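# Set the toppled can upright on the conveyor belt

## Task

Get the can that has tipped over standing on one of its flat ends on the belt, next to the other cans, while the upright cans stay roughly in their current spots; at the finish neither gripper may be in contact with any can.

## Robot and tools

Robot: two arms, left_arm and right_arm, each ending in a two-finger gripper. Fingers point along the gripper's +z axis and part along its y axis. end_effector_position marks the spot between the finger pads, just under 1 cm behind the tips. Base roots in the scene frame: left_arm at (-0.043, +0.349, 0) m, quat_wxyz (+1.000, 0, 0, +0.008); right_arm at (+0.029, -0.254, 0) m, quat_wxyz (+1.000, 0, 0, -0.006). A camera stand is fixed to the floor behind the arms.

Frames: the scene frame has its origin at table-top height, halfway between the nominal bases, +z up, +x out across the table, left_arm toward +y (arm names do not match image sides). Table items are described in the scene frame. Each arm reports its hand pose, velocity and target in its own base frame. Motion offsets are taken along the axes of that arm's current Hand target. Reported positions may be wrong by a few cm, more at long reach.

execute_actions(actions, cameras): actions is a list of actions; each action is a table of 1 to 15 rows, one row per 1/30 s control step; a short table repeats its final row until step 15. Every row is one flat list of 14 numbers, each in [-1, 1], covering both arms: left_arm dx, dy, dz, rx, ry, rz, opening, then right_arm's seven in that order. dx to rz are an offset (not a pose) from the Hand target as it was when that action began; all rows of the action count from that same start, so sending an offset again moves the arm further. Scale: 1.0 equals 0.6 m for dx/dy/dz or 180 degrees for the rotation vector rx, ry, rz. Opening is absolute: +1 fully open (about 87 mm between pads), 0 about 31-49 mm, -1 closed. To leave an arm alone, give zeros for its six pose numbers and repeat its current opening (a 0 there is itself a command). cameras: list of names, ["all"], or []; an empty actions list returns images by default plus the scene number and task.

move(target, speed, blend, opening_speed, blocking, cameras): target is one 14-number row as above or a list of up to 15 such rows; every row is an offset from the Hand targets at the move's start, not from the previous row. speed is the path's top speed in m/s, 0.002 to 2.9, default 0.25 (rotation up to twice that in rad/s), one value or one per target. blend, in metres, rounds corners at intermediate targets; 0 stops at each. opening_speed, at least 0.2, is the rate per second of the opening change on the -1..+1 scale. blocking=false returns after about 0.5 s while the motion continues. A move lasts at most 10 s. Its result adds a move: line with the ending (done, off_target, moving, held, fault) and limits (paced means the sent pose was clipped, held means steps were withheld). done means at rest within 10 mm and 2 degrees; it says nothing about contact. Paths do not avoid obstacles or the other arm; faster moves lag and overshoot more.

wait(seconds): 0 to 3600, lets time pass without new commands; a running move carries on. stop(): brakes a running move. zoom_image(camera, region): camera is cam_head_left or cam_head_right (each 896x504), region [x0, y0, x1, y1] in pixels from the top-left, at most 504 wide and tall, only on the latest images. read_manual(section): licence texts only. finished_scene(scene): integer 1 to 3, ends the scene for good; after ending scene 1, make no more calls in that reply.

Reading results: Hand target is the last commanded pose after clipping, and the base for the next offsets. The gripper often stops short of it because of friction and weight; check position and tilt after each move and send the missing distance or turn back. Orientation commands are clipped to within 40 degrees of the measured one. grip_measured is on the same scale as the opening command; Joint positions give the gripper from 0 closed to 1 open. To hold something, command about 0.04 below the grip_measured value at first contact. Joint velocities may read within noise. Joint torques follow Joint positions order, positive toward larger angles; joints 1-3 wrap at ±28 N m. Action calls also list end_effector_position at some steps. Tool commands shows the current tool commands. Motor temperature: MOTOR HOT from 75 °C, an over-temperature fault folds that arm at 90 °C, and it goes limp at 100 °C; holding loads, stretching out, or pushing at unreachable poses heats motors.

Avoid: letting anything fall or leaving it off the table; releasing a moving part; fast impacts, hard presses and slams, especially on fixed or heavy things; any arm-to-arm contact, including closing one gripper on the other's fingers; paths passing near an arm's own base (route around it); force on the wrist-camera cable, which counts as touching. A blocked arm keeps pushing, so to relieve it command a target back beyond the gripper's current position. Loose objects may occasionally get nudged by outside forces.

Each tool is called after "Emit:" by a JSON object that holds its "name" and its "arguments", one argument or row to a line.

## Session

Emit:
{"name": "execute_actions", "arguments": {
  "actions": []
}}

Scene clock: 0.00 s.
left_arm: end_effector_position=(+0.3690, -0.1088, +0.1639) grip_measured=+1.000 end_effector_quat_wxyz=(+0.350, -0.078, +0.917, -0.176) | right_arm: end_effector_position=(+0.2452, +0.1740, +0.2542) grip_measured=+1.000 end_effector_quat_wxyz=(+0.312, +0.005, +0.928, +0.204)
Joint positions: left_arm=[-0.178 1.427 1.14 -0.489 0.146 -0.41 1] | right_arm=[0.525 1.187 1.354 -0.973 -0.034 0.55 1]
Joint velocities: within noise
Joint torques (N m): no reading
Motor temperatures (°C): left_arm=[25 37 36 32 24 25 25] | right_arm=[23 26 30 27 25 22 25]
Heat: left arm: 37 °C; right arm: 30 °C.
Hand target: left_arm +0.3716, -0.1092, +0.1719; +0.360, -0.077, +0.912, -0.179 | right_arm +0.2481, +0.1754, +0.2635; +0.327, +0.005, +0.921, +0.212
Tool commands: left_gripper/opening=+1.0 right_gripper/opening=+1.0

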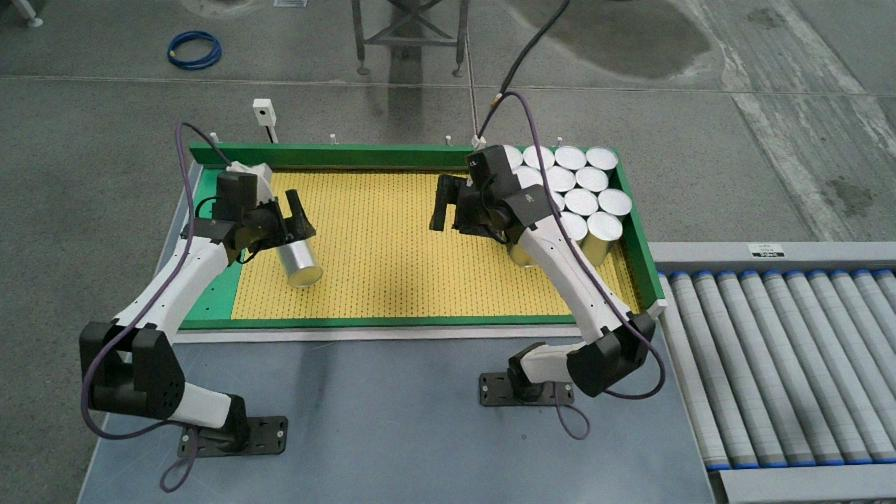

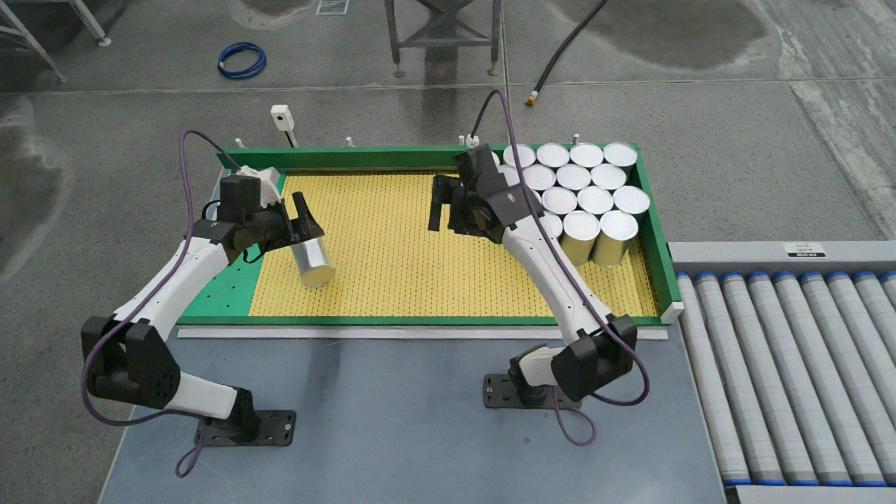

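Emit:
{"name": "move", "arguments": {
  "target": [-0.032,0.2748,-0.1995,0,0,0,1, -0.082,-0.377,-0.1821,0.184,0.0555,0.051,1],
  "speed": 0.25,
  "cameras": ["cam_head_left","cam_head_right"]
}}

Emit:
{"name": "zoom_image", "arguments": {
  "camera": "cam_head_left",
  "region": [240, 200, 360, 320]
}}

Emit:
{"name": "zoom_image", "arguments": {
  "camera": "cam_head_left",
  "region": [440, 130, 640, 290]
}}

Emit:
{"name": "zoom_image", "arguments": {
  "camera": "cam_head_right",
  "region": [250, 200, 370, 320]
}}

Scene clock: 13.70 s.
left_arm: end_effector_position=(+0.2973, +0.0775, +0.1932) grip_measured=+1.000 end_effector_quat_wxyz=(+0.351, -0.084, +0.915, -0.181) | right_arm: end_effector_position=(+0.2476, -0.0755, +0.2745) grip_measured=+1.000 end_effector_quat_wxyz=(+0.205, +0.153, +0.966, -0.027)
Joint positions: left_arm=[0.578 1.351 1.237 -0.915 0.637 0.212 1] | right_arm=[-0.302 1.451 1.818 -1.52 -0.005 0.014 1]
Joint torques (N m): left_arm=[0.34 -4.08 9.98 1.5 0.52 0.18] | right_arm=[-0.87 -4.29 8.8 1.19 0.13 -0.19]
Heat: left arm: 40 °C; right arm: 33 °C.
Hand target: left_arm +0.3017, +0.0806, +0.2021; +0.360, -0.077, +0.912, -0.179 | right_arm +0.2501, -0.0800, +0.2802; +0.214, +0.152, +0.964, -0.034
Off the commanded pose: left_arm 0.010 m, 1 deg | right_arm 0.008 m, 1 deg.
move: done

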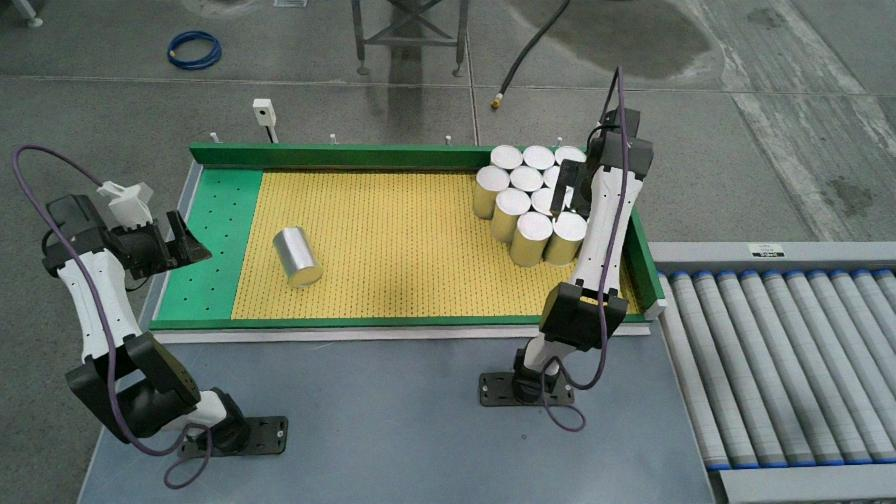

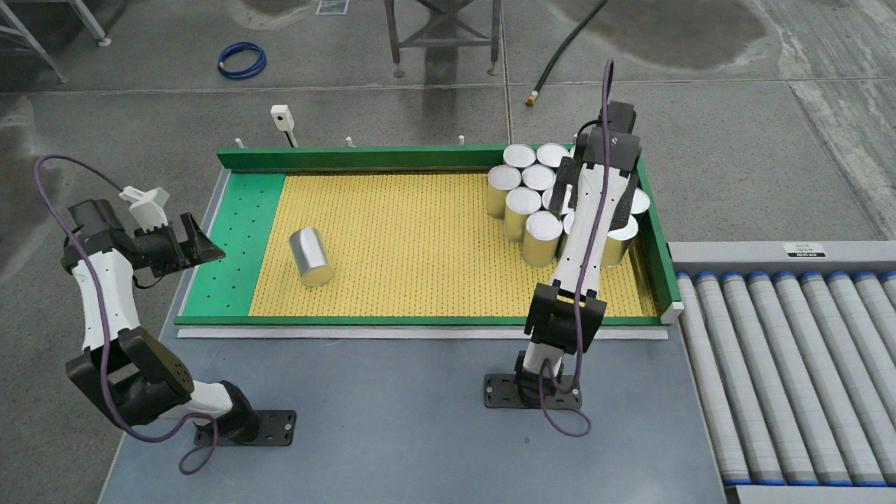

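Scaled by 4.200.

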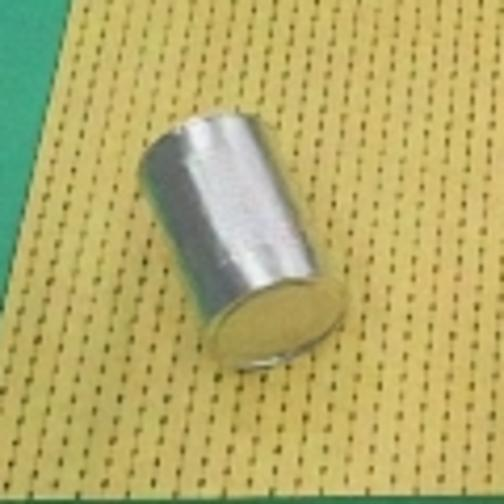

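Scaled by 2.520.

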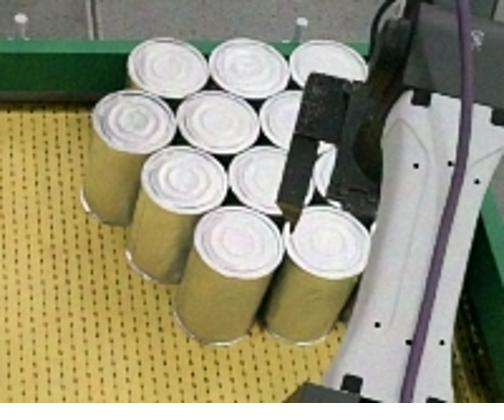

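Scaled by 4.200.

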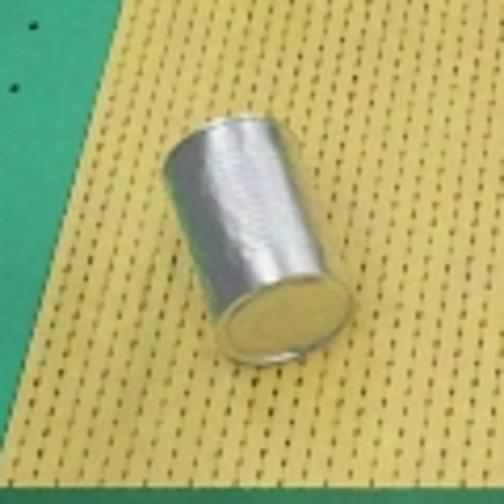

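Emit:
{"name": "move", "arguments": {
  "target": [0.0238,-0.199,0.2973,-0.1682,0.2038,-0.0866,1, 0,0,0,0,0,0,1],
  "speed": 0.25,
  "cameras": ["cam_head_left","cam_head_right"]
}}

Emit:
{"name": "zoom_image", "arguments": {
  "camera": "cam_head_left",
  "region": [240, 190, 360, 310]
}}

Emit:
{"name": "zoom_image", "arguments": {
  "camera": "cam_head_right",
  "region": [250, 190, 370, 310]
}}

Scene clock: 59.33 s.
left_arm: end_effector_position=(+0.4114, -0.0827, +0.1139) grip_measured=+1.000 end_effector_quat_wxyz=(+0.004, -0.223, +0.975, -0.006) | right_arm: end_effector_position=(+0.2476, -0.0755, +0.2745) grip_measured=+1.000 end_effector_quat_wxyz=(+0.205, +0.153, +0.966, -0.027)
Joint positions: left_arm=[-0.14 2.354 2.367 -1.571 0.009 -0.59 1] | right_arm=[-0.302 1.451 1.818 -1.52 -0.005 0.014 1]
Joint torques (N m): left_arm=[0.05 -12.92 8.73 0.45 -0.06 -0.01] | right_arm=[-0.9 -4.26 8.76 1.18 0.14 -0.18]
Motor temperatures (°C): left_arm=[25 39 47 35 25 25 25] | right_arm=[23 27 35 30 25 22 25]
Heat: left arm: 47 °C; right arm: 35 °C.
Hand target: left_arm +0.4149, -0.0818, +0.1179; +0.000, -0.227, +0.974, +0.000 | right_arm +0.2501, -0.0800, +0.2802; +0.214, +0.152, +0.964, -0.034
Off the commanded pose: left_arm 0.005 m, 1 deg | right_arm 0.008 m, 1 deg.
joint sent to its limit (left arm) — joint 4 (wrist pitch), lower limit. The joint targets still meet the commanded pose.
move: done

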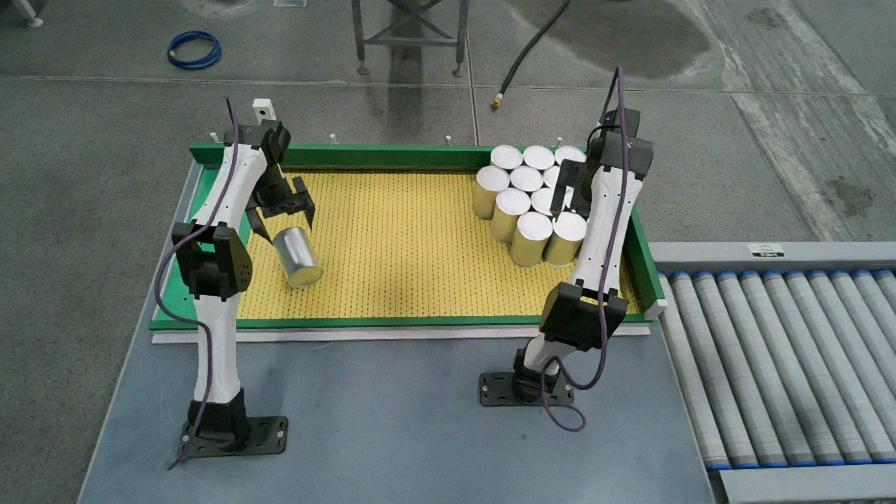

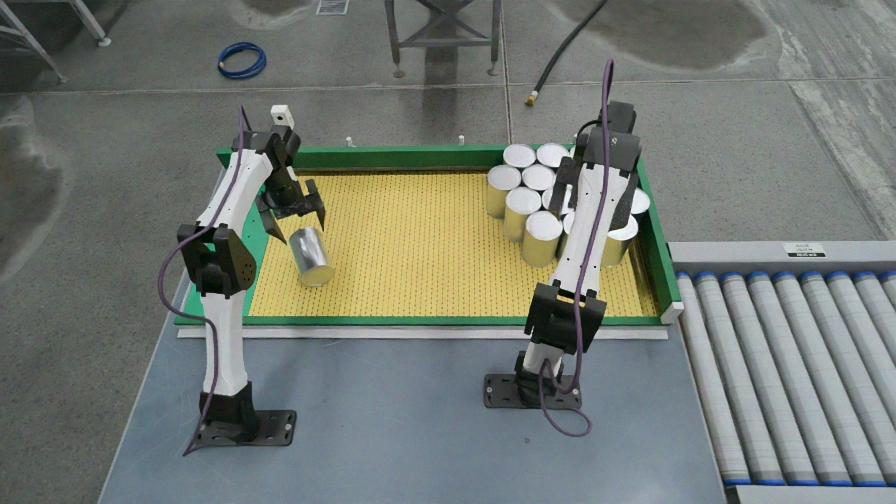

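Scaled by 4.200.

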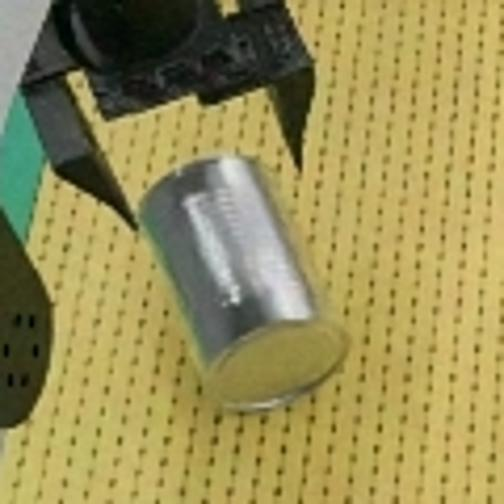

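Scaled by 4.200.

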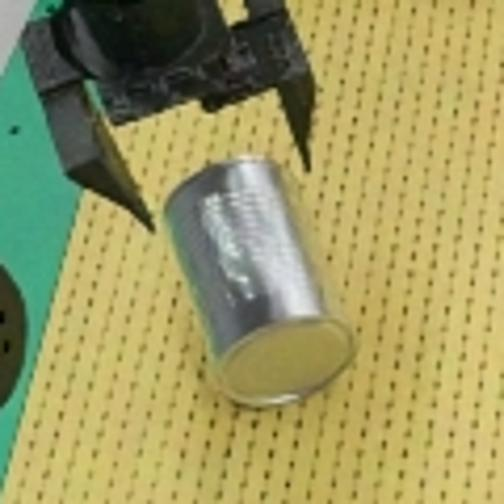

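Emit:
{"name": "move", "arguments": {
  "target": [0.005,0.0034,0.1065,0,0,0,1, 0,0,0,0,0,0,1],
  "speed": 0.1,
  "cameras": ["cam_head_left"]
}}

Emit:
{"name": "zoom_image", "arguments": {
  "camera": "cam_head_left",
  "region": [240, 190, 360, 310]
}}

Scene clock: 90.17 s.
left_arm: end_effector_position=(+0.4087, -0.0821, +0.0459) grip_measured=+1.000 end_effector_quat_wxyz=(-0.016, -0.223, +0.975, +0.002) | right_arm: end_effector_position=(+0.2476, -0.0755, +0.2745) grip_measured=+1.000 end_effector_quat_wxyz=(+0.205, +0.153, +0.966, -0.027)
Joint positions: left_arm=[-0.14 2.354 2.088 -1.336 0.008 -0.59 1] | right_arm=[-0.302 1.451 1.818 -1.52 -0.005 0.014 1]
Joint torques (N m): left_arm=[0.01 -16.73 5.18 0.65 -0.06 0] | right_arm=[-0.88 -4.27 8.79 1.18 0.14 -0.18]
Motor temperatures (°C): left_arm=[25 47 45 32 24 25 25] | right_arm=[23 28 36 30 25 22 25]
Heat: left arm: 47 °C; right arm: 36 °C.
Hand target: left_arm +0.4113, -0.0812, +0.0541; +0.000, -0.227, +0.974, +0.000 | right_arm +0.2501, -0.0800, +0.2802; +0.214, +0.152, +0.964, -0.034
Off the commanded pose: left_arm 0.009 m, 2 deg | right_arm 0.008 m, 1 deg.
move: done

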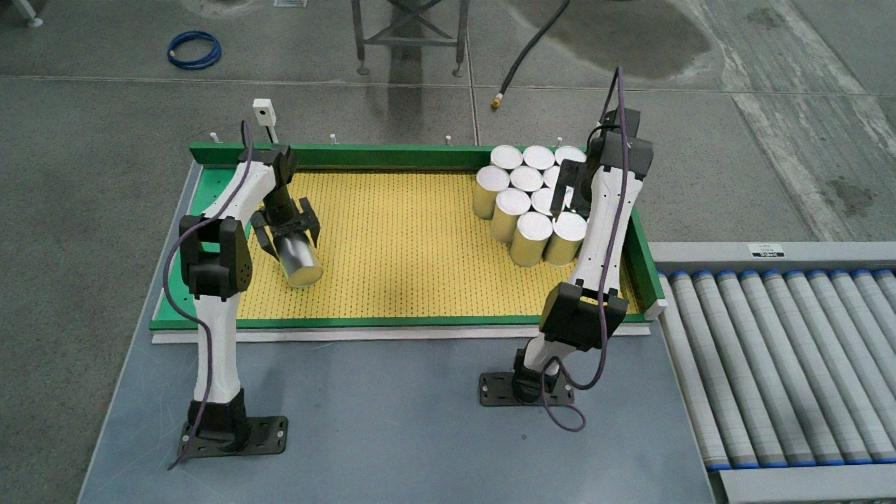

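Scaled by 4.200.

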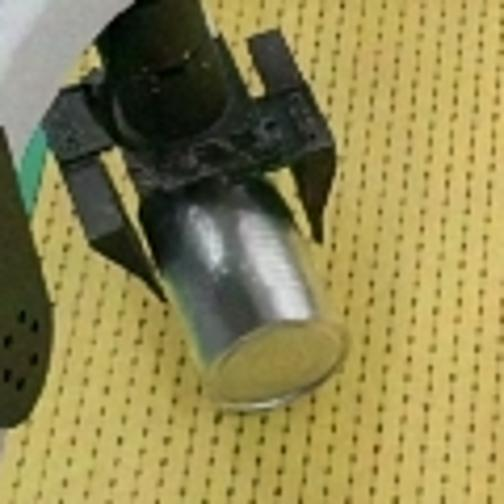

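Emit:
{"name": "move", "arguments": {
  "target": [0,0,0,0,0,0,0.6, 0,0,0,0,0,0,1],
  "speed": 0.1,
  "opening_speed": 0.6
}}

Scene clock: 93.43 s.
left_arm: end_effector_position=(+0.4090, -0.0819, +0.0458) grip_measured=+0.743 end_effector_quat_wxyz=(-0.015, -0.223, +0.975, +0.002) | right_arm: end_effector_position=(+0.2476, -0.0755, +0.2745) grip_measured=+1.000 end_effector_quat_wxyz=(+0.205, +0.153, +0.966, -0.027)
Joint positions: left_arm=[-0.14 2.354 2.088 -1.335 0.006 -0.59 0.871] | right_arm=[-0.302 1.451 1.818 -1.52 -0.005 0.014 1]
Joint torques (N m): left_arm=[0.01 -16.75 5.18 0.64 -0.04 0] | right_arm=[-0.87 -4.27 8.79 1.18 0.14 -0.18]
Heat: left arm: 49 °C; right arm: 36 °C.
Hand target: left_arm +0.4113, -0.0812, +0.0541; +0.000, -0.227, +0.974, +0.000 | right_arm +0.2501, -0.0800, +0.2802; +0.214, +0.152, +0.964, -0.034
Off the commanded pose: left_arm 0.009 m, 2 deg | right_arm 0.008 m, 1 deg.
move: done

Emit:
{"name": "move", "arguments": {
  "target": [
    [0,0,-0.1833,0,0,0,0.58, 0.044,-0.1208,-0.0205,0,0,0,1],
    [0.3595,-0.6817,-0.2765,0.3994,-0.4420,0.3351,0.58, 0.044,-0.1208,-0.0205,0,0,0,1]
  ],
  "speed": [0.14,0.27],
  "blend": [0.03,0],
  "cameras": ["cam_head_left","cam_head_right"]
}}

Emit:
{"name": "zoom_image", "arguments": {
  "camera": "cam_head_left",
  "region": [440, 150, 560, 290]
}}

Emit:
{"name": "zoom_image", "arguments": {
  "camera": "cam_head_right",
  "region": [440, 150, 580, 290]
}}

Scene clock: 115.23 s.
left_arm: end_effector_position=(+0.3813, -0.5181, +0.1303) grip_measured=+0.744 end_effector_quat_wxyz=(+0.588, +0.344, +0.653, -0.333) | right_arm: end_effector_position=(+0.2037, -0.1422, +0.2748) grip_measured=+1.000 end_effector_quat_wxyz=(+0.202, +0.155, +0.966, -0.032)
Joint positions: left_arm=[-0.911 2.231 1.457 0.686 0.089 -0.022 0.872] | right_arm=[-0.653 1.433 1.809 -1.555 -0.133 -0.308 1]
Joint torques (N m): left_arm=[-0.06 -16.34 13.35 4.26 0.2 0.13] | right_arm=[-0.99 -7.1 6.09 1.13 -0.09 -0.18]
Motor temperatures (°C): left_arm=[25 58 45 36 24 25 26] | right_arm=[23 28 37 30 25 22 25]
Heat: left arm: 58 °C; right arm: 37 °C.
Hand target: left_arm +0.3983, -0.5436, +0.2196; +0.670, +0.312, +0.562, -0.371 | right_arm +0.2001, -0.1402, +0.2802; +0.214, +0.152, +0.964, -0.034
Off the commanded pose: left_arm 0.094 m, 15 deg | right_arm 0.007 m, 1 deg.
move: off_target (left_arm)

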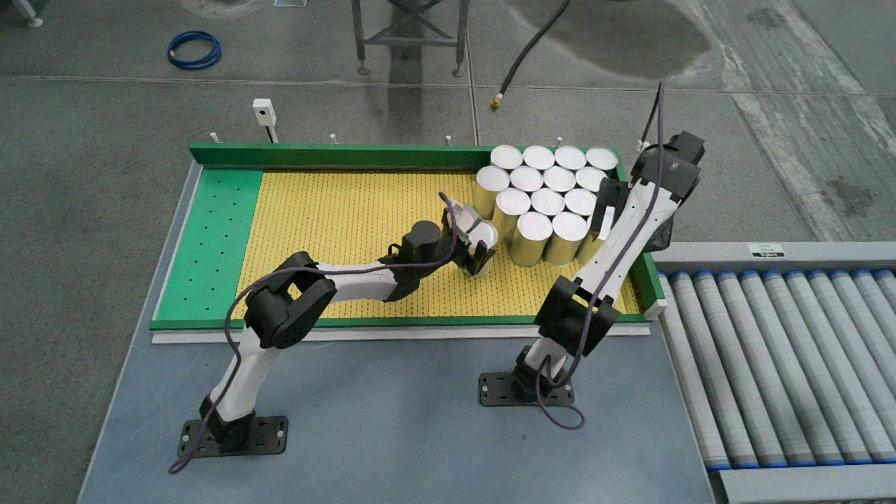

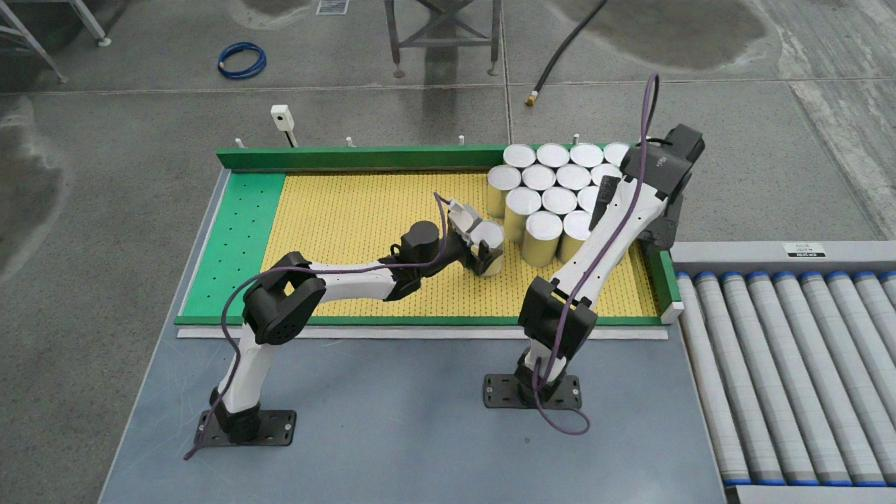

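Scaled by 3.600.

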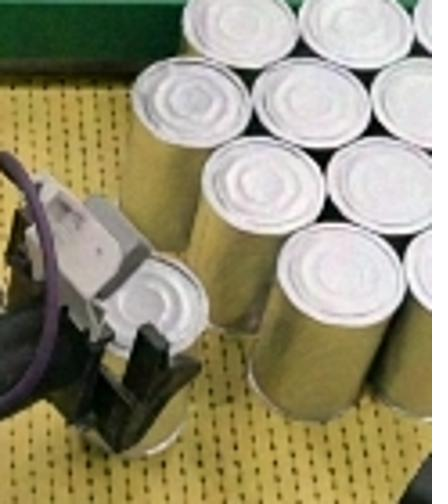

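Scaled by 3.600.

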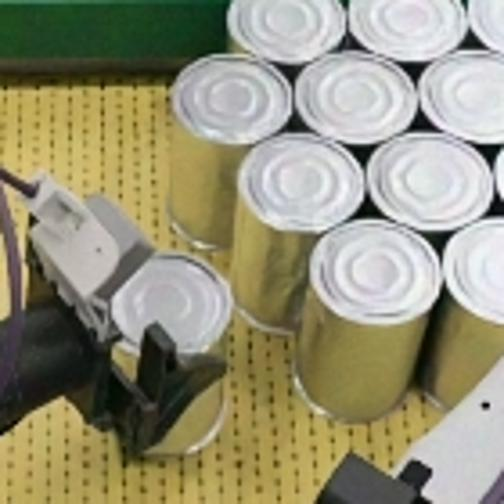

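Emit:
{"name": "move", "arguments": {
  "target": [
    [0.0087,0,0.0492,0,-0.0194,0,0.58, 0,0,0,0,0,0,1],
    [0.045,0,0.0425,0,-0.0194,0,0.58, 0,0,0,0,0,0,1]
  ],
  "speed": [0.12,0.05],
  "blend": [0.008,0],
  "cameras": ["cam_head_left","cam_head_right"]
}}

Emit:
{"name": "zoom_image", "arguments": {
  "camera": "cam_head_left",
  "region": [440, 150, 560, 290]
}}

Emit:
{"name": "zoom_image", "arguments": {
  "camera": "cam_head_right",
  "region": [440, 150, 580, 290]
}}

Scene clock: 126.63 s.
left_arm: end_effector_position=(+0.4031, -0.5463, +0.1163) grip_measured=+0.744 end_effector_quat_wxyz=(+0.615, +0.333, +0.626, -0.345) | right_arm: end_effector_position=(+0.2037, -0.1422, +0.2748) grip_measured=+1.000 end_effector_quat_wxyz=(+0.202, +0.155, +0.966, -0.032)
Joint positions: left_arm=[-0.911 2.404 1.612 0.787 0.089 -0.022 0.872] | right_arm=[-0.653 1.433 1.809 -1.555 -0.133 -0.308 1]
Joint torques (N m): left_arm=[-0.5 -16.85 12.9 4.11 0.12 0.08] | right_arm=[-1.01 -7.06 6.11 1.13 -0.09 -0.17]
Motor temperatures (°C): left_arm=[25 60 48 48 24 25 26] | right_arm=[23 28 37 30 25 22 25]
Heat: left arm: 60 °C; right arm: 37 °C.
Hand target: left_arm +0.4142, -0.5688, +0.1974; +0.687, +0.301, +0.541, -0.380 | right_arm +0.2001, -0.1402, +0.2802; +0.214, +0.152, +0.964, -0.034
Off the commanded pose: left_arm 0.085 m, 14 deg | right_arm 0.007 m, 1 deg.
move: off_target (left_arm)

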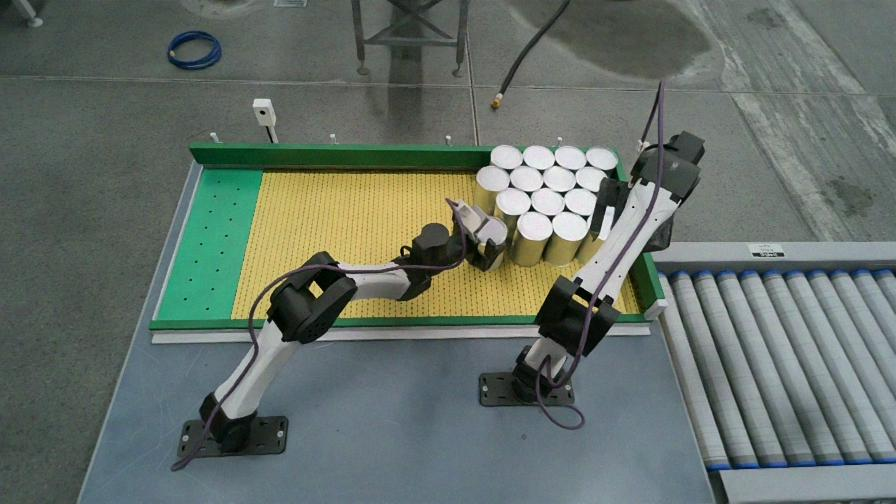

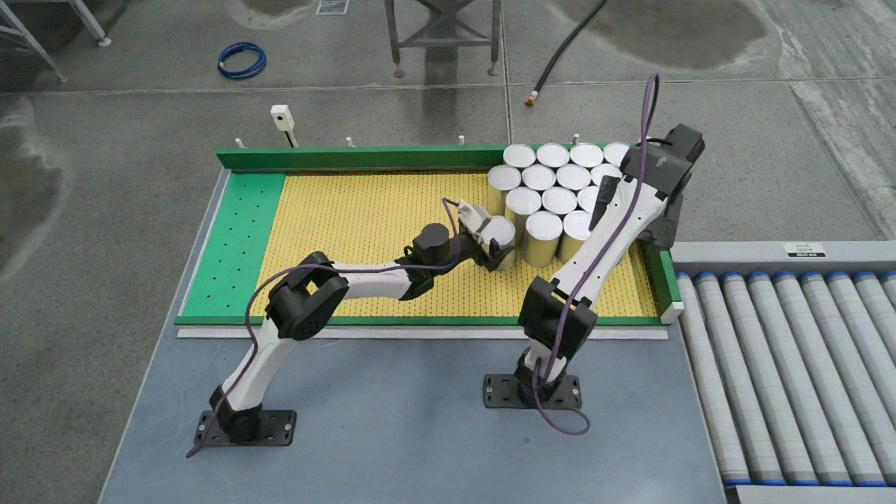

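Scaled by 3.600.

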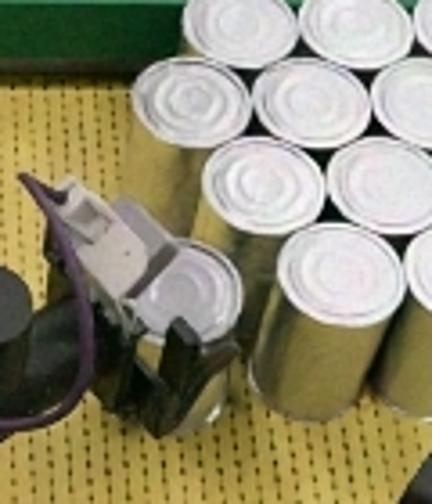

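Scaled by 3.600.

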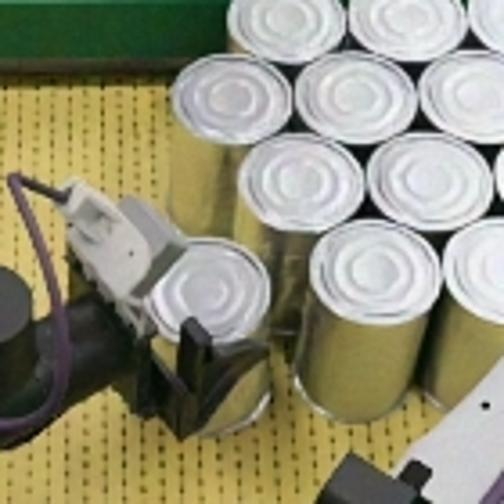

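Emit:
{"name": "move", "arguments": {
  "target": [0.0375,0,-0.0227,0,0.004,0,0.58, 0,0,0,0,0,0,1],
  "speed": 0.06
}}

Scene clock: 130.67 s.
left_arm: end_effector_position=(+0.4051, -0.5488, +0.1174) grip_measured=+0.744 end_effector_quat_wxyz=(+0.633, +0.325, +0.607, -0.353) | right_arm: end_effector_position=(+0.2037, -0.1422, +0.2748) grip_measured=+1.000 end_effector_quat_wxyz=(+0.202, +0.155, +0.966, -0.032)
Joint positions: left_arm=[-0.911 2.435 1.612 0.874 0.089 -0.022 0.872] | right_arm=[-0.653 1.433 1.809 -1.555 -0.133 -0.308 1]
Joint torques (N m): left_arm=[-0.39 -15.8 10.78 3.73 0.14 0.08] | right_arm=[-1.01 -7.09 6.08 1.13 -0.09 -0.18]
Motor temperatures (°C): left_arm=[25 61 50 49 24 25 26] | right_arm=[23 28 37 30 25 22 25]
Heat: left arm: 61 °C; right arm: 37 °C.
Hand target: left_arm +0.4100, -0.5621, +0.1723; +0.683, +0.303, +0.546, -0.378 | right_arm +0.2001, -0.1402, +0.2802; +0.214, +0.152, +0.964, -0.034
Off the commanded pose: left_arm 0.057 m, 10 deg | right_arm 0.007 m, 1 deg.
move: off_target (left_arm)

Emit:
{"name": "move", "arguments": {
  "target": [0.0652,-0.001,-0.052,0,0.068,0,0.58, 0,0,0,0,0,0,1],
  "speed": 0.08,
  "cameras": ["cam_head_left","cam_head_right"]
}}

Emit:
{"name": "zoom_image", "arguments": {
  "camera": "cam_head_left",
  "region": [460, 190, 560, 280]
}}

Emit:
{"name": "zoom_image", "arguments": {
  "camera": "cam_head_right",
  "region": [460, 190, 570, 290]
}}

Scene clock: 136.77 s.
left_arm: end_effector_position=(+0.4032, -0.5465, +0.1127) grip_measured=+0.744 end_effector_quat_wxyz=(+0.621, +0.335, +0.619, -0.344) | right_arm: end_effector_position=(+0.2037, -0.1422, +0.2748) grip_measured=+1.000 end_effector_quat_wxyz=(+0.202, +0.155, +0.966, -0.032)
Joint positions: left_arm=[-0.911 2.417 1.605 0.819 0.092 -0.011 0.872] | right_arm=[-0.653 1.433 1.809 -1.555 -0.133 -0.308 1]
Joint torques (N m): left_arm=[-0.23 -19.43 5.23 2.08 0.15 0.16] | right_arm=[-0.99 -7.1 6.09 1.13 -0.09 -0.18]
Motor temperatures (°C): left_arm=[25 65 51 48 24 25 26] | right_arm=[23 28 37 30 25 22 25]
Heat: left arm: 65 °C; right arm: 37 °C.
Hand target: left_arm +0.3979, -0.5438, +0.1274; +0.621, +0.341, +0.616, -0.344 | right_arm +0.2001, -0.1402, +0.2802; +0.214, +0.152, +0.964, -0.034
Off the commanded pose: left_arm 0.016 m, 1 deg | right_arm 0.007 m, 1 deg.
move: off_target (left_arm)

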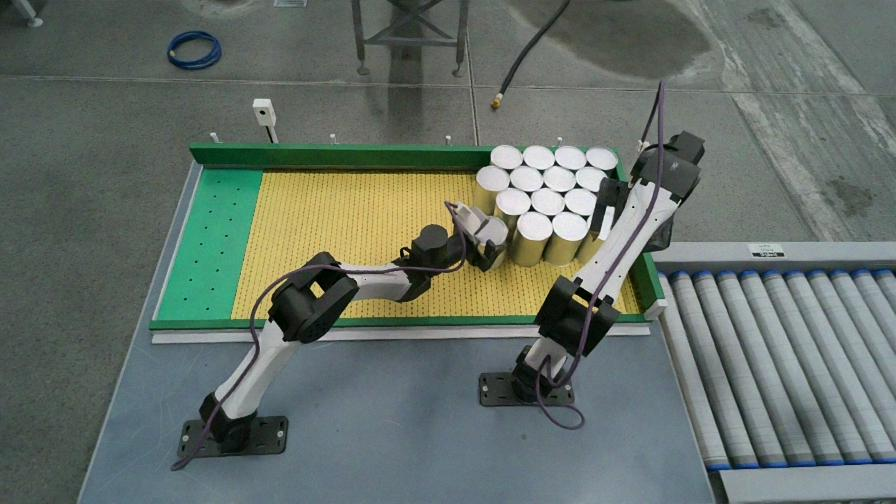

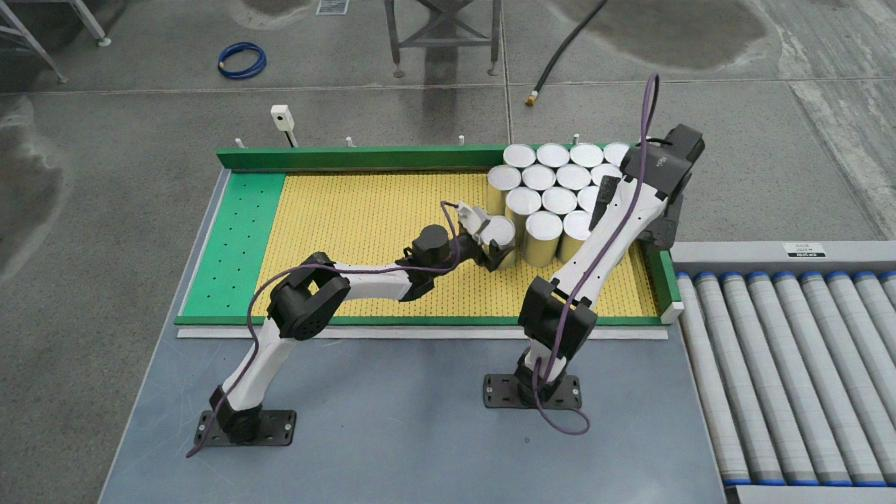

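Scaled by 5.040.

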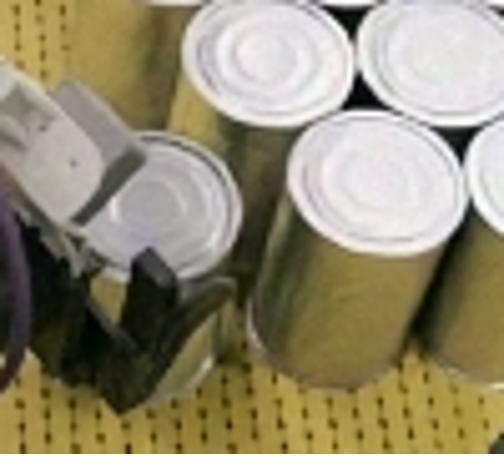

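Scaled by 4.582.

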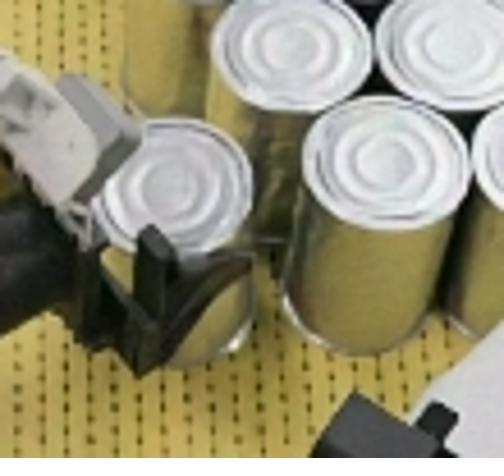

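Emit:
{"name": "move", "arguments": {
  "target": [0.0267,0,0,0,0.012,0,0.58, 0,0,0,0,0,0,1],
  "speed": 0.08
}}

Scene clock: 139.10 s.
left_arm: end_effector_position=(+0.4032, -0.5463, +0.1121) grip_measured=+0.744 end_effector_quat_wxyz=(+0.621, +0.336, +0.620, -0.343) | right_arm: end_effector_position=(+0.2037, -0.1422, +0.2748) grip_measured=+1.000 end_effector_quat_wxyz=(+0.202, +0.155, +0.966, -0.032)
Joint positions: left_arm=[-0.911 2.417 1.605 0.817 0.092 -0.009 0.872] | right_arm=[-0.653 1.433 1.809 -1.555 -0.133 -0.308 1]
Joint torques (N m): left_arm=[-0.24 -17.7 5.41 1.84 0.15 0.18] | right_arm=[-0.99 -7.06 6.09 1.13 -0.1 -0.19]
Motor temperatures (°C): left_arm=[25 66 51 47 24 25 26] | right_arm=[23 28 37 30 25 22 25]
Heat: left arm: 66 °C; right arm: 37 °C.
Hand target: left_arm +0.3980, -0.5440, +0.1114; +0.610, +0.348, +0.627, -0.338 | right_arm +0.2001, -0.1402, +0.2802; +0.214, +0.152, +0.964, -0.034
Off the commanded pose: left_arm 0.006 m, 2 deg | right_arm 0.007 m, 1 deg.
move: done

Emit:
{"name": "move", "arguments": {
  "target": [
    [0,0,0,0,0,0,1, 0,0,0,0,0,0,1],
    [0,0,-0.117,0,0,0,1, 0,0,0,0,0,0,1],
    [-0.03,0,-0.28,0,0,0,1, 0,0,0,0,0,0,1]
  ],
  "speed": [0.05,0.07,0.15],
  "blend": [0,0.02,0],
  "opening_speed": 0.4,
  "cameras": ["cam_head_left","cam_head_right"]
}}

Emit:
{"name": "zoom_image", "arguments": {
  "camera": "cam_head_left",
  "region": [440, 140, 580, 280]
}}

Emit:
{"name": "zoom_image", "arguments": {
  "camera": "cam_head_right",
  "region": [440, 140, 580, 280]
}}

Scene clock: 146.80 s.
left_arm: end_effector_position=(+0.3097, -0.4051, +0.1195) grip_measured=+1.000 end_effector_quat_wxyz=(+0.597, +0.349, +0.641, -0.334) | right_arm: end_effector_position=(+0.2037, -0.1422, +0.2748) grip_measured=+1.000 end_effector_quat_wxyz=(+0.202, +0.155, +0.966, -0.032)
Joint positions: left_arm=[-0.871 1.868 0.783 1.02 0.137 -0.002 1] | right_arm=[-0.653 1.433 1.809 -1.555 -0.133 -0.308 1]
Joint torques (N m): left_arm=[0.47 -12.21 4.9 2.6 0.19 0.13] | right_arm=[-0.99 -7.09 6.09 1.13 -0.1 -0.18]
Motor temperatures (°C): left_arm=[25 68 49 45 24 25 26] | right_arm=[23 28 36 30 25 22 25]
Heat: left arm: 68 °C; right arm: 36 °C.
Hand target: left_arm +0.3092, -0.4020, +0.1341; +0.610, +0.348, +0.627, -0.338 | right_arm +0.2001, -0.1402, +0.2802; +0.214, +0.152, +0.964, -0.034
Off the commanded pose: left_arm 0.015 m, 2 deg | right_arm 0.007 m, 1 deg.
move: off_target (left_arm)

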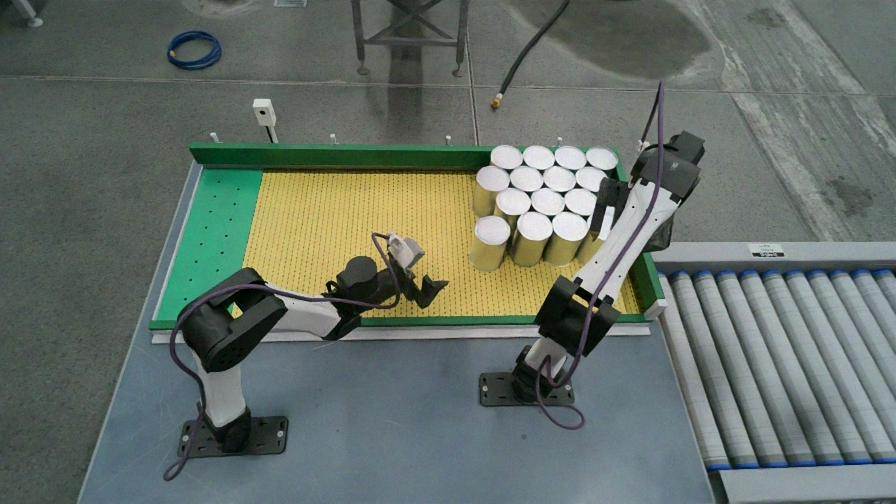

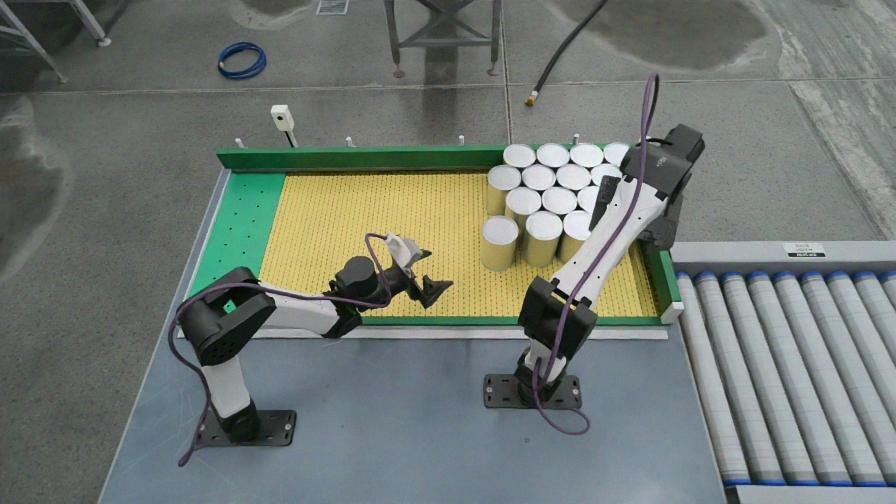

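Scaled by 3.600.

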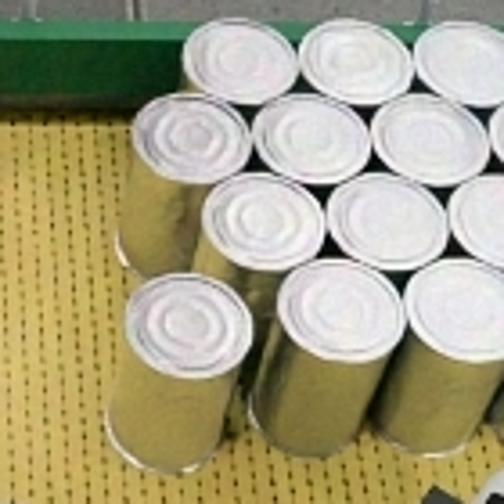

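Scaled by 3.600.

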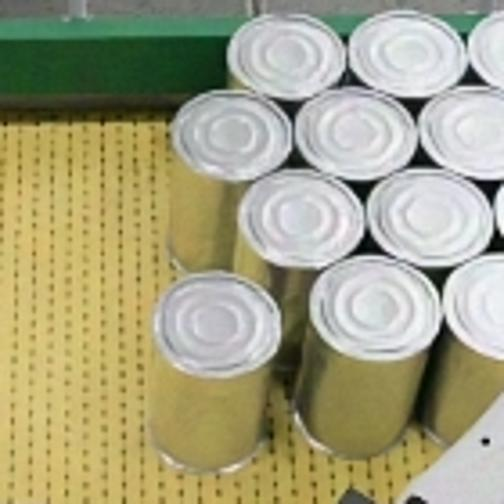

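Emit:
{"name": "finished_scene", "arguments": {
  "scene": 3
}}

The scene is finished: the task was done.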